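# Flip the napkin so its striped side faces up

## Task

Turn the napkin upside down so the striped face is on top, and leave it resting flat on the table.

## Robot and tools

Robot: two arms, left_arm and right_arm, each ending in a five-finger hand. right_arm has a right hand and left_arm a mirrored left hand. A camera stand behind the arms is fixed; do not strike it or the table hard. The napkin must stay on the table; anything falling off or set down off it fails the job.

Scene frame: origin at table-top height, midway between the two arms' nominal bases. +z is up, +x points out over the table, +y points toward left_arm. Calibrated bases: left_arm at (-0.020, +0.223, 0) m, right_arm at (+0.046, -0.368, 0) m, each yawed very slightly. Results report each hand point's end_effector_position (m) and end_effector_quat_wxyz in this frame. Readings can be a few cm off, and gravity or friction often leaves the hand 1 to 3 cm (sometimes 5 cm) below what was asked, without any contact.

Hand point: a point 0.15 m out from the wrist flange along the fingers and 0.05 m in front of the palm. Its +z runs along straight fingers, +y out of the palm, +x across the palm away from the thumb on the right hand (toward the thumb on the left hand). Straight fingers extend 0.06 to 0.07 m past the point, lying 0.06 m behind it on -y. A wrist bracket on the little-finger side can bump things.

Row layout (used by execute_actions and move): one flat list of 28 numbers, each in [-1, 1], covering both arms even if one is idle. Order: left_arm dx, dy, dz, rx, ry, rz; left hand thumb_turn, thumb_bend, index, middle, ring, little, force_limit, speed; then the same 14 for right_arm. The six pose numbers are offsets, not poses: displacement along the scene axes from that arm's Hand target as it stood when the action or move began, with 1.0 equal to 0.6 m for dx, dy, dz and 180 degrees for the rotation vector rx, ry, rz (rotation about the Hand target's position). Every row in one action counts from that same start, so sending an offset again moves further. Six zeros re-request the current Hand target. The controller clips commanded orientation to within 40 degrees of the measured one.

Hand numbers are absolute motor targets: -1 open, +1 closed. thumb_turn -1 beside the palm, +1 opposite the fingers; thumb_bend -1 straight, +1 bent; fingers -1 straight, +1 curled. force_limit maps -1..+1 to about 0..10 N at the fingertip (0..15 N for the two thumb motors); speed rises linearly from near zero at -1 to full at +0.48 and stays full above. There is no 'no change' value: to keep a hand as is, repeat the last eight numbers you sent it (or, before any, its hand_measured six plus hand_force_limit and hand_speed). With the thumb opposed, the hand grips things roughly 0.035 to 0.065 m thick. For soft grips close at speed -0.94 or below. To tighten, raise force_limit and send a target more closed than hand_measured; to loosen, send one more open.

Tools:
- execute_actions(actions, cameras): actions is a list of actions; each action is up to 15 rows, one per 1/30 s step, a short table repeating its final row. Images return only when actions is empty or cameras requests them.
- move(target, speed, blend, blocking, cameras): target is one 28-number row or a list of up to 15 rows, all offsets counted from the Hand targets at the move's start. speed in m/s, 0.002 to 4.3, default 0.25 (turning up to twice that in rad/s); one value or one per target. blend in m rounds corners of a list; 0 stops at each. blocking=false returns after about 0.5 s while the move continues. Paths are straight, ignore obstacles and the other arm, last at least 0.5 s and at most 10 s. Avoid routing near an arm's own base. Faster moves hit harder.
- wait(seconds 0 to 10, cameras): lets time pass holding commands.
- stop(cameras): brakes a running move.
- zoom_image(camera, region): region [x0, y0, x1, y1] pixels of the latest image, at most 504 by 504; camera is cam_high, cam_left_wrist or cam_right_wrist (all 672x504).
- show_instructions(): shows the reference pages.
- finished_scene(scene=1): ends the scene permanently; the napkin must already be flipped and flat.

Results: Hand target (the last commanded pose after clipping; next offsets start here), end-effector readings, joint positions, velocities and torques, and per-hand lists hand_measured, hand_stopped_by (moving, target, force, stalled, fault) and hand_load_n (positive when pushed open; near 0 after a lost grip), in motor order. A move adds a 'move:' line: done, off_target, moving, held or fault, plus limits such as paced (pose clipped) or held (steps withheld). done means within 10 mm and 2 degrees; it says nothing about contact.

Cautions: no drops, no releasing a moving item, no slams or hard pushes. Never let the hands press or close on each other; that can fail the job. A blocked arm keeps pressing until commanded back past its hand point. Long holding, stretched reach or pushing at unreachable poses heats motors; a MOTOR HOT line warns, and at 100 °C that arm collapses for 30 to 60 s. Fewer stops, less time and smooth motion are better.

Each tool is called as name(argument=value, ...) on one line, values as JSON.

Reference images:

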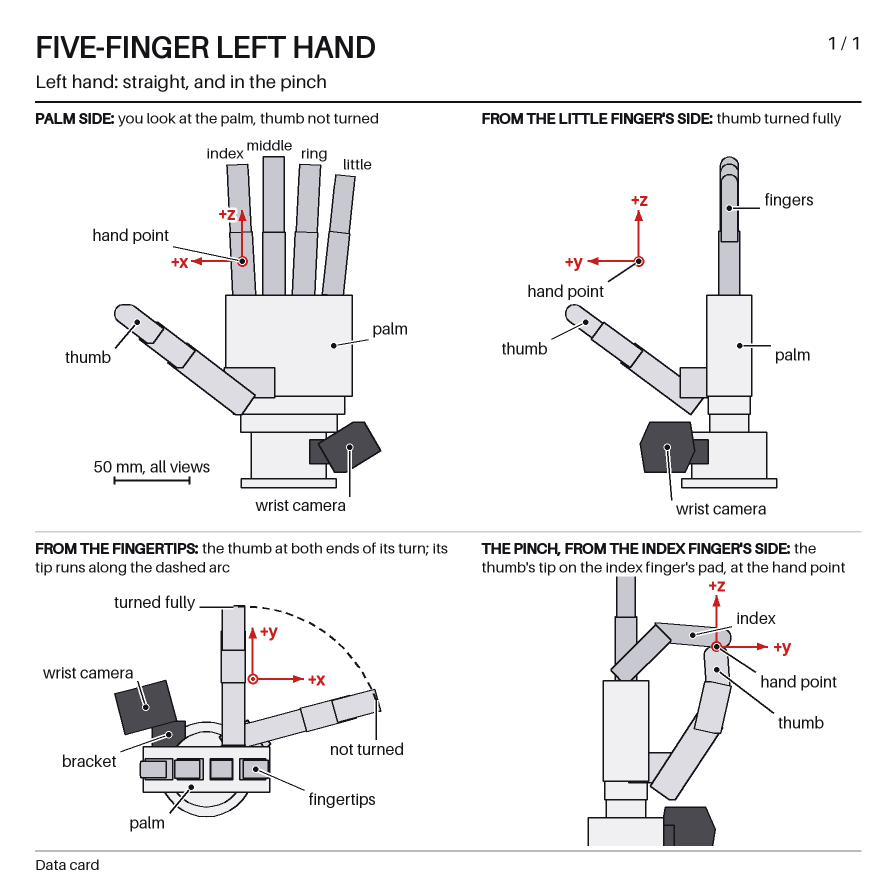

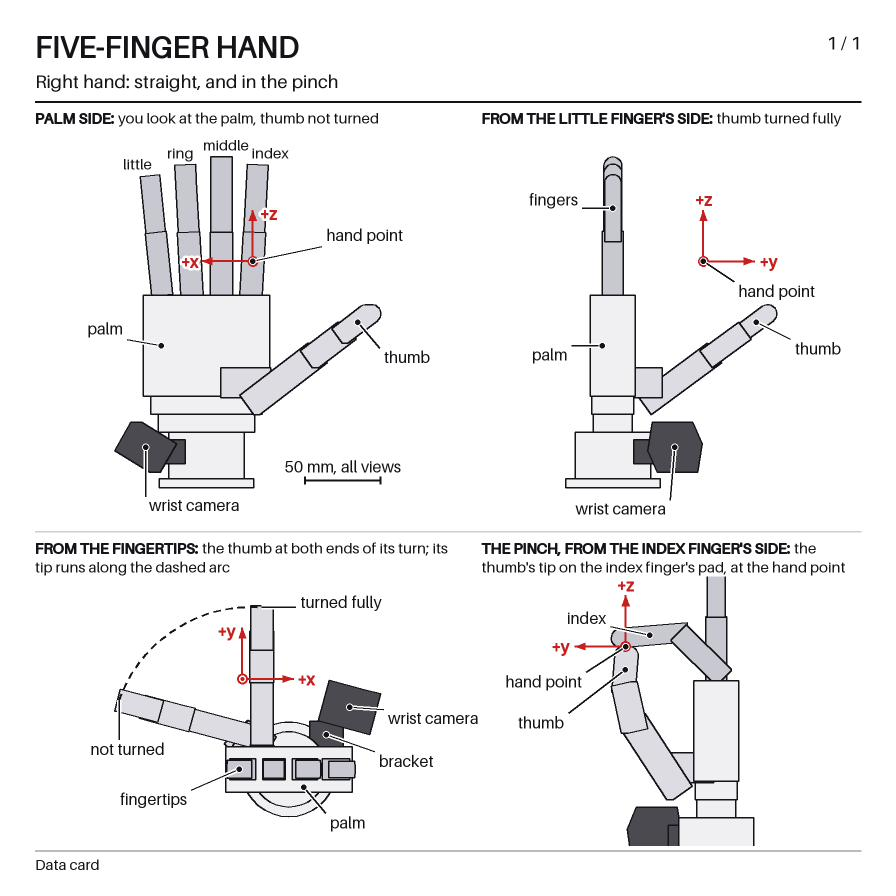

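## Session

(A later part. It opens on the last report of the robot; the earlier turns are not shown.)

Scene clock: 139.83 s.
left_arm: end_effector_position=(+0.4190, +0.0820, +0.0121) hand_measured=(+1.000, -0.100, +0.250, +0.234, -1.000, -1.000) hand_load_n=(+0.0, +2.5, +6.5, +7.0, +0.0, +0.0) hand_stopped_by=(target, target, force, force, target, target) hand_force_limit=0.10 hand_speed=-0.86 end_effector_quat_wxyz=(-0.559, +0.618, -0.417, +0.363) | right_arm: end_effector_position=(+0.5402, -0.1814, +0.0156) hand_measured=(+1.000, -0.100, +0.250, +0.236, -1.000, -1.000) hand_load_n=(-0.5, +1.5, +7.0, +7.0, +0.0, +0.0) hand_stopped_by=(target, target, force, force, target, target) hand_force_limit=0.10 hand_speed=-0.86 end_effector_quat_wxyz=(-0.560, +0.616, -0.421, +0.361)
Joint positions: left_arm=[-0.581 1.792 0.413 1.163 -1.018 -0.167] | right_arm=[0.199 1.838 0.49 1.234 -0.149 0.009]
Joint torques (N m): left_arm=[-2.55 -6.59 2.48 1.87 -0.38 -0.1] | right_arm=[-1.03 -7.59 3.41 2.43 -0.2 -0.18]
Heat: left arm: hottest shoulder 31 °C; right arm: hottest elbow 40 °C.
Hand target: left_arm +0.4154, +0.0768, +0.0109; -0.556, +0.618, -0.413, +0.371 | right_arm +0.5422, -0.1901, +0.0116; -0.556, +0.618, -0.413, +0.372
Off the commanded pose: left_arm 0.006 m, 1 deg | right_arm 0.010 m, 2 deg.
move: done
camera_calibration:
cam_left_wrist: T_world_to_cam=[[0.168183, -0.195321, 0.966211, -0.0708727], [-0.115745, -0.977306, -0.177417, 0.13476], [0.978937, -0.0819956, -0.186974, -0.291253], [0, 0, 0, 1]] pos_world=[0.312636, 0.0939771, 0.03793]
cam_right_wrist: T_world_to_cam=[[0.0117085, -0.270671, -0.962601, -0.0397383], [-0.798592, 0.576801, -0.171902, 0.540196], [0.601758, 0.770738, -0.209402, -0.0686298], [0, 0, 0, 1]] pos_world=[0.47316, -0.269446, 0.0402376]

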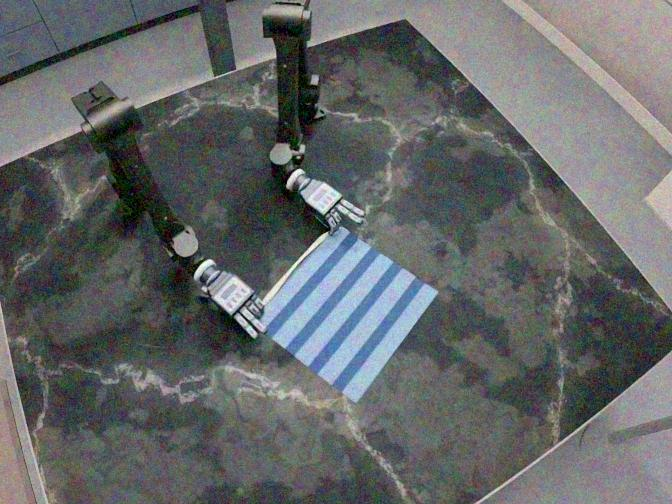

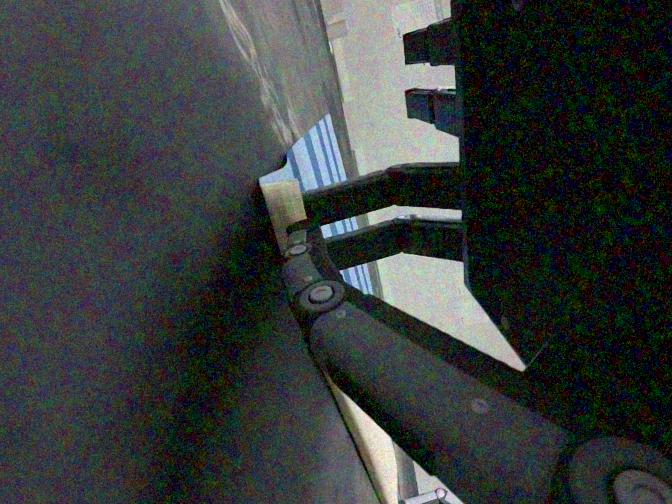

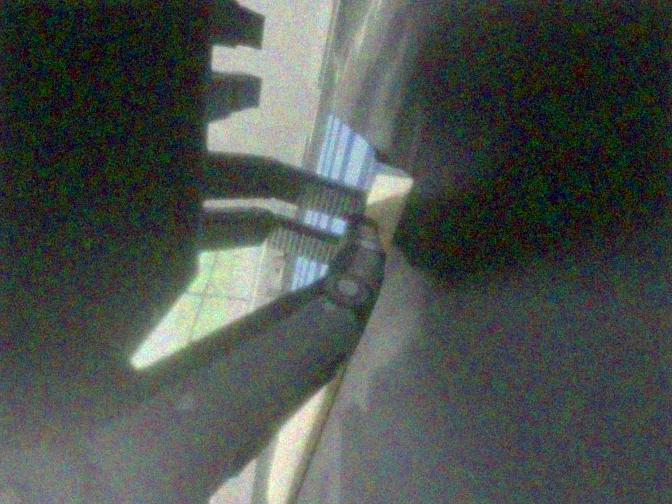

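execute_actions(actions=[[[0,0,0,0,0,0,0.5,-0.1,0.7,0.7,-1,-1,0.1,-0.5,0,0,0,0,0,0,0.5,-0.1,0.7,0.7,-1,-1,0.1,-0.5]],[[0,0,0,0,0,0,0.0,-0.1,0.7,0.7,-1,-1,0.1,-0.5,0,0,0,0,0,0,0.0,-0.1,0.7,0.7,-1,-1,0.1,-0.5]],[[0,0,0,0,0,0,-0.5,-0.1,0.7,0.7,-1,-1,0.1,-0.5,0,0,0,0,0,0,-0.5,-0.1,0.7,0.7,-1,-1,0.1,-0.5]]], cameras=["all"])

zoom_image(camera="cam_high", region=[230, 200, 370, 340])

Scene clock: 142.90 s.
left_arm: end_effector_position=(+0.4192, +0.0827, +0.0121) hand_measured=(-0.500, -0.100, +0.250, +0.236, -1.000, -1.000) hand_load_n=(+0.0, +0.0, +0.0, +0.0, -0.5, +0.0) hand_stopped_by=(target, target, force, force, target, target) hand_force_limit=0.10 hand_speed=-0.50 end_effector_quat_wxyz=(-0.559, +0.619, -0.416, +0.362) | right_arm: end_effector_position=(+0.5417, -0.1850, +0.0160) hand_measured=(-0.500, -0.100, +0.250, +0.236, -1.000, -1.000) hand_load_n=(+0.0, +0.0, +0.0, +0.0, +0.0, +0.0) hand_stopped_by=(target, target, force, force, target, target) hand_force_limit=0.10 hand_speed=-0.50 end_effector_quat_wxyz=(-0.559, +0.615, -0.422, +0.364)
Joint positions: left_arm=[-0.579 1.792 0.413 1.163 -1.018 -0.167] | right_arm=[0.191 1.838 0.49 1.236 -0.151 0.008]
Joint torques (N m): left_arm=[-2.55 -6.71 2.47 1.89 -0.35 -0.11] | right_arm=[-1.03 -7.65 3.43 2.4 -0.18 -0.15]
Heat: left arm: hottest shoulder 31 °C; right arm: hottest elbow 39 °C.
Hand target: left_arm +0.4154, +0.0768, +0.0109; -0.556, +0.618, -0.413, +0.371 | right_arm +0.5422, -0.1901, +0.0116; -0.556, +0.618, -0.413, +0.372
Off the commanded pose: left_arm 0.007 m, 1 deg | right_arm 0.007 m, 1 deg.
Step readings (end_effector_position of left_arm | right_arm):
0: (+0.4190, +0.0820, +0.0121) | (+0.5402, -0.1814, +0.0156)
1: (+0.4190, +0.0820, +0.0121) | (+0.5402, -0.1814, +0.0156)
2: (+0.4190, +0.0820, +0.0121) | (+0.5402, -0.1814, +0.0156)
4: (+0.4190, +0.0820, +0.0121) | (+0.5402, -0.1814, +0.0156)
8: (+0.4184, +0.0824, +0.0117) | (+0.5405, -0.1822, +0.0156)
15: (+0.4187, +0.0831, +0.0117) | (+0.5411, -0.1835, +0.0160)
16: (+0.4187, +0.0831, +0.0117) | (+0.5411, -0.1835, +0.0160)
17: (+0.4187, +0.0831, +0.0117) | (+0.5414, -0.1843, +0.0160)
19: (+0.4187, +0.0831, +0.0117) | (+0.5417, -0.1850, +0.0160)
23: (+0.4187, +0.0831, +0.0117) | (+0.5417, -0.1850, +0.0160)
30: (+0.4192, +0.0827, +0.0121) | (+0.5419, -0.1858, +0.0160)
31: (+0.4187, +0.0831, +0.0117) | (+0.5417, -0.1850, +0.0160)
32: (+0.4192, +0.0827, +0.0121) | (+0.5417, -0.1850, +0.0160)
34: (+0.4192, +0.0827, +0.0121) | (+0.5417, -0.1850, +0.0160)
38: (+0.4192, +0.0827, +0.0121) | (+0.5417, -0.1850, +0.0160)
45: (+0.4192, +0.0827, +0.0121) | (+0.5417, -0.1850, +0.0160)
camera_calibration:
cam_left_wrist: T_world_to_cam=[[0.168489, -0.195061, 0.966211, -0.0709279], [-0.114252, -0.977482, -0.177413, 0.134827], [0.97906, -0.0804995, -0.186981, -0.291589], [0, 0, 0, 1]] pos_world=[0.312838, 0.0944831, 0.0379299]
cam_right_wrist: T_world_to_cam=[[0.0120478, -0.27154, -0.962352, -0.0407057], [-0.794782, 0.581416, -0.174004, 0.542211], [0.606776, 0.766956, -0.20881, -0.0700908], [0, 0, 0, 1]] pos_world=[0.473959, -0.272546, 0.040538]

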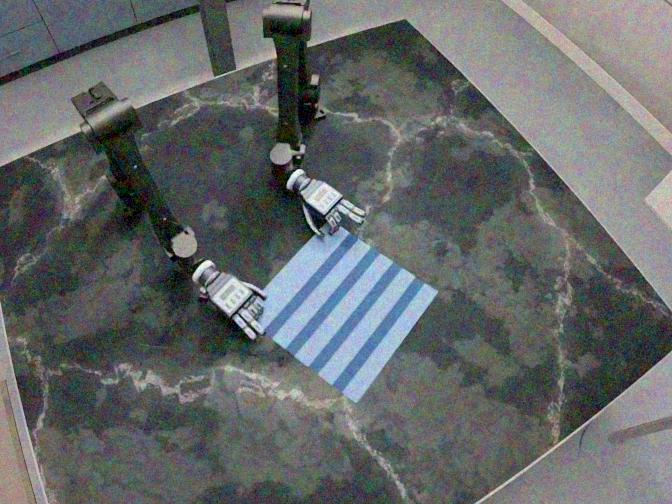

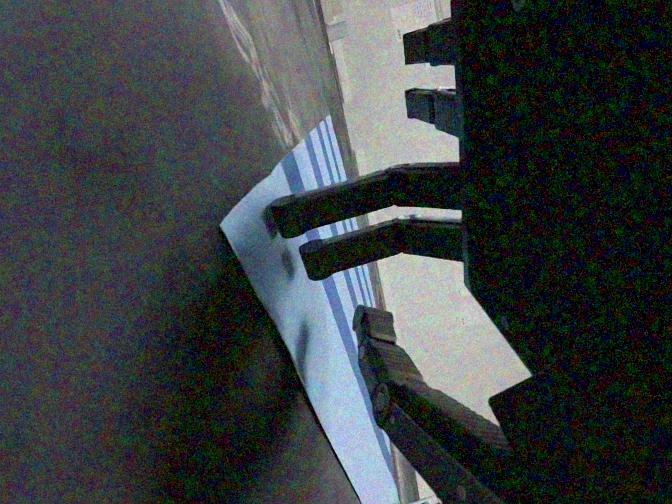

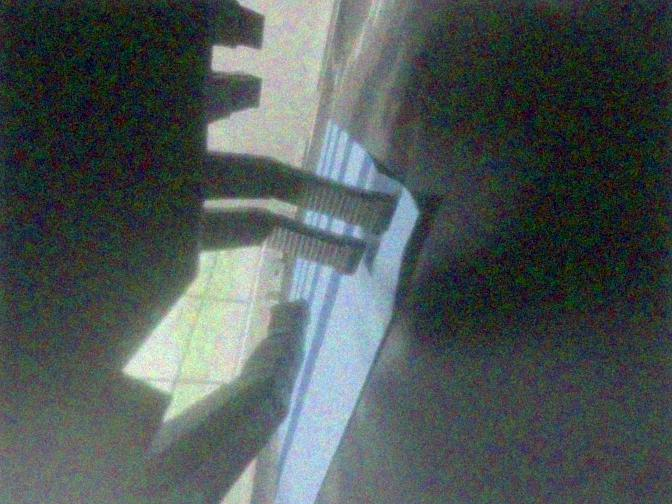

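Scaled by 3.600.

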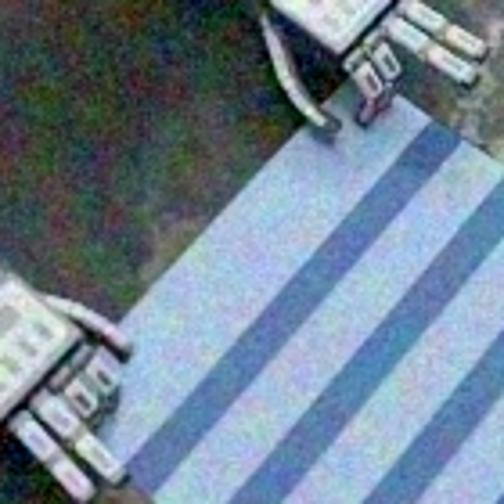

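move(target=[0, 0, 0.13, 0, 0, 0, -0.5, -0.1, 0.7, 0.7, -1, -1, 0.1, -0.5, 0, 0, 0.13, 0, 0, 0, -0.5, -0.1, 0.7, 0.7, -1, -1, 0.1, -0.5], speed=0.06, cameras=["all"])

zoom_image(camera="cam_high", region=[210, 180, 460, 430])

Scene clock: 145.50 s.
left_arm: end_effector_position=(+0.4122, +0.0877, +0.0763) hand_measured=(-0.500, -0.100, +0.250, +0.236, -1.000, -1.000) hand_load_n=(+0.0, +0.0, +0.0, +0.0, +0.0, +0.0) hand_stopped_by=(target, target, force, force, target, target) hand_force_limit=0.10 hand_speed=-0.50 end_effector_quat_wxyz=(-0.559, +0.618, -0.422, +0.356) | right_arm: end_effector_position=(+0.5352, -0.1866, +0.0769) hand_measured=(-0.500, -0.100, +0.250, +0.236, -1.000, -1.000) hand_load_n=(+0.0, +0.0, +0.0, +0.0, +0.0, +0.0) hand_stopped_by=(target, target, force, force, target, target) hand_force_limit=0.10 hand_speed=-0.50 end_effector_quat_wxyz=(-0.554, +0.618, -0.426, +0.360)
Joint positions: left_arm=[-0.579 1.482 0.406 0.844 -1.018 -0.167] | right_arm=[0.191 1.573 0.48 0.964 -0.151 0.008]
Joint torques (N m): left_arm=[-2.61 -7.24 6.49 0.69 -0.38 -0.09] | right_arm=[-0.97 -9.23 7.28 1.03 -0.2 -0.15]
Heat: left arm: hottest shoulder 31 °C; right arm: hottest elbow 39 °C.
Hand target: left_arm +0.4154, +0.0768, +0.0889; -0.556, +0.618, -0.413, +0.371 | right_arm +0.5422, -0.1901, +0.0896; -0.556, +0.618, -0.413, +0.372
Off the commanded pose: left_arm 0.017 m, 2 deg | right_arm 0.015 m, 2 deg.
move: off_target (left_arm, right_arm)
camera_calibration:
cam_left_wrist: T_world_to_cam=[[0.181689, -0.204601, 0.961835, -0.134923], [-0.116792, -0.975682, -0.185485, 0.151828], [0.976396, -0.0786341, -0.201167, -0.270279], [0, 0, 0, 1]] pos_world=[0.306146, 0.099277, 0.103564]
cam_right_wrist: T_world_to_cam=[[-0.00230361, -0.275094, -0.961415, 0.0245592], [-0.797271, 0.580834, -0.164287, 0.549159], [0.603617, 0.76613, -0.220663, -0.0498181], [0, 0, 0, 1]] pos_world=[0.467956, -0.274047, 0.102838]

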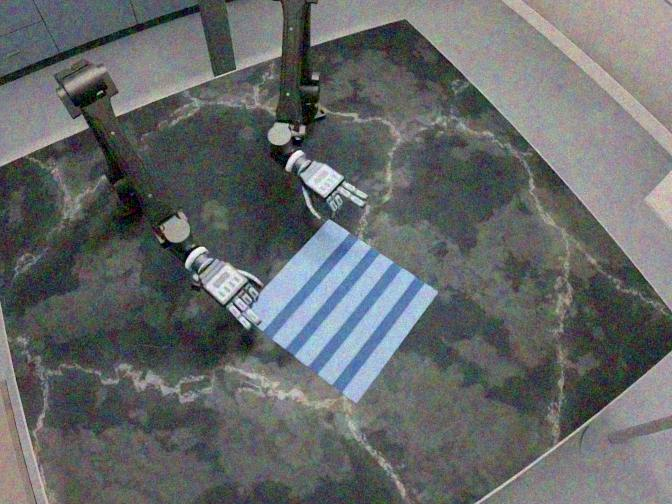

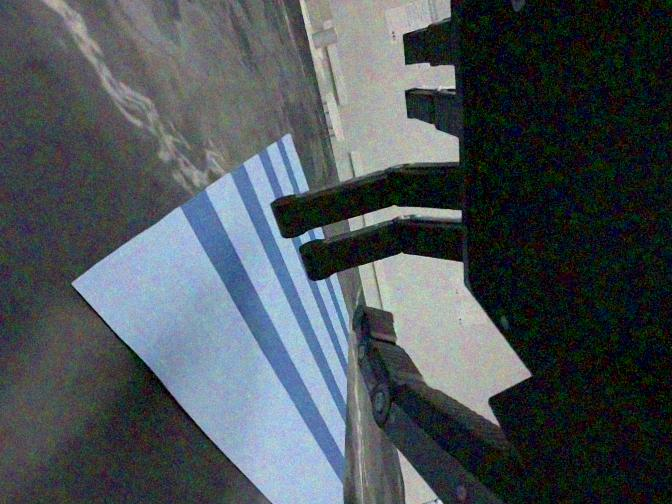

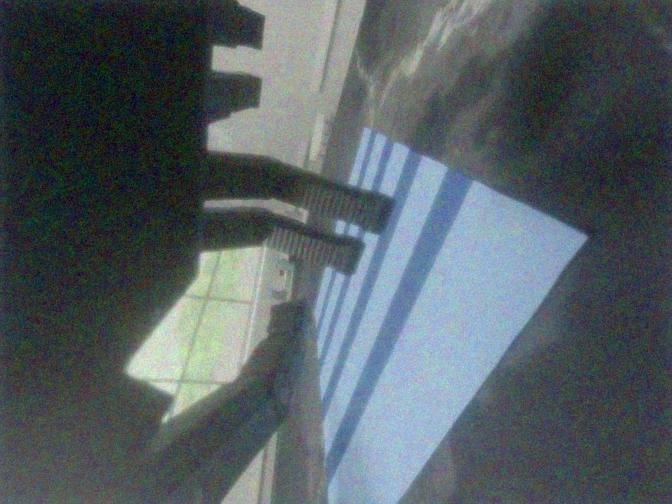

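Scaled by 2.016.

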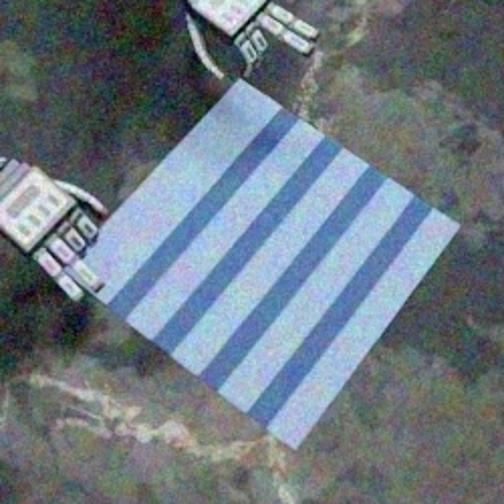

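zoom_image(camera="cam_left_wrist", region=[60, 120, 380, 440])

zoom_image(camera="cam_right_wrist", region=[300, 120, 620, 440])

Scaled by 1.575.

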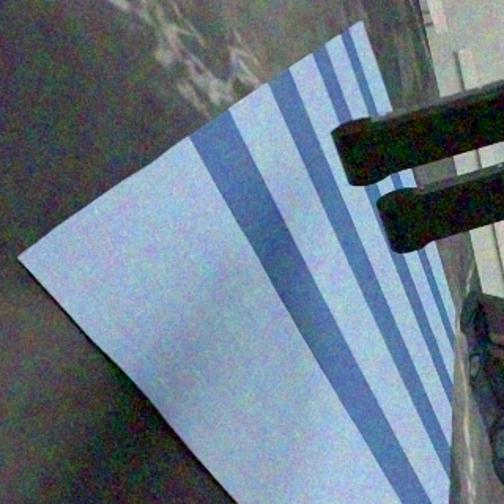

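Scaled by 1.575.

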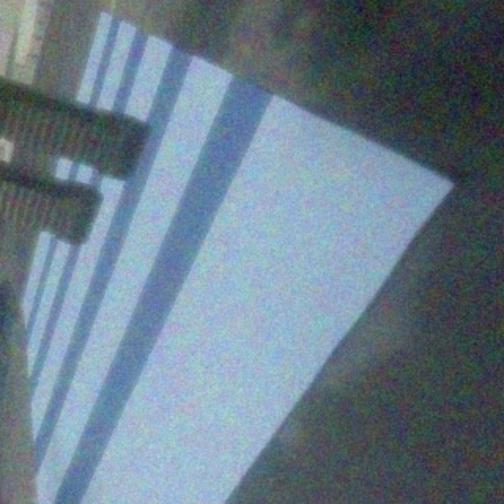

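finished_scene()

The scene is finished: the task was done.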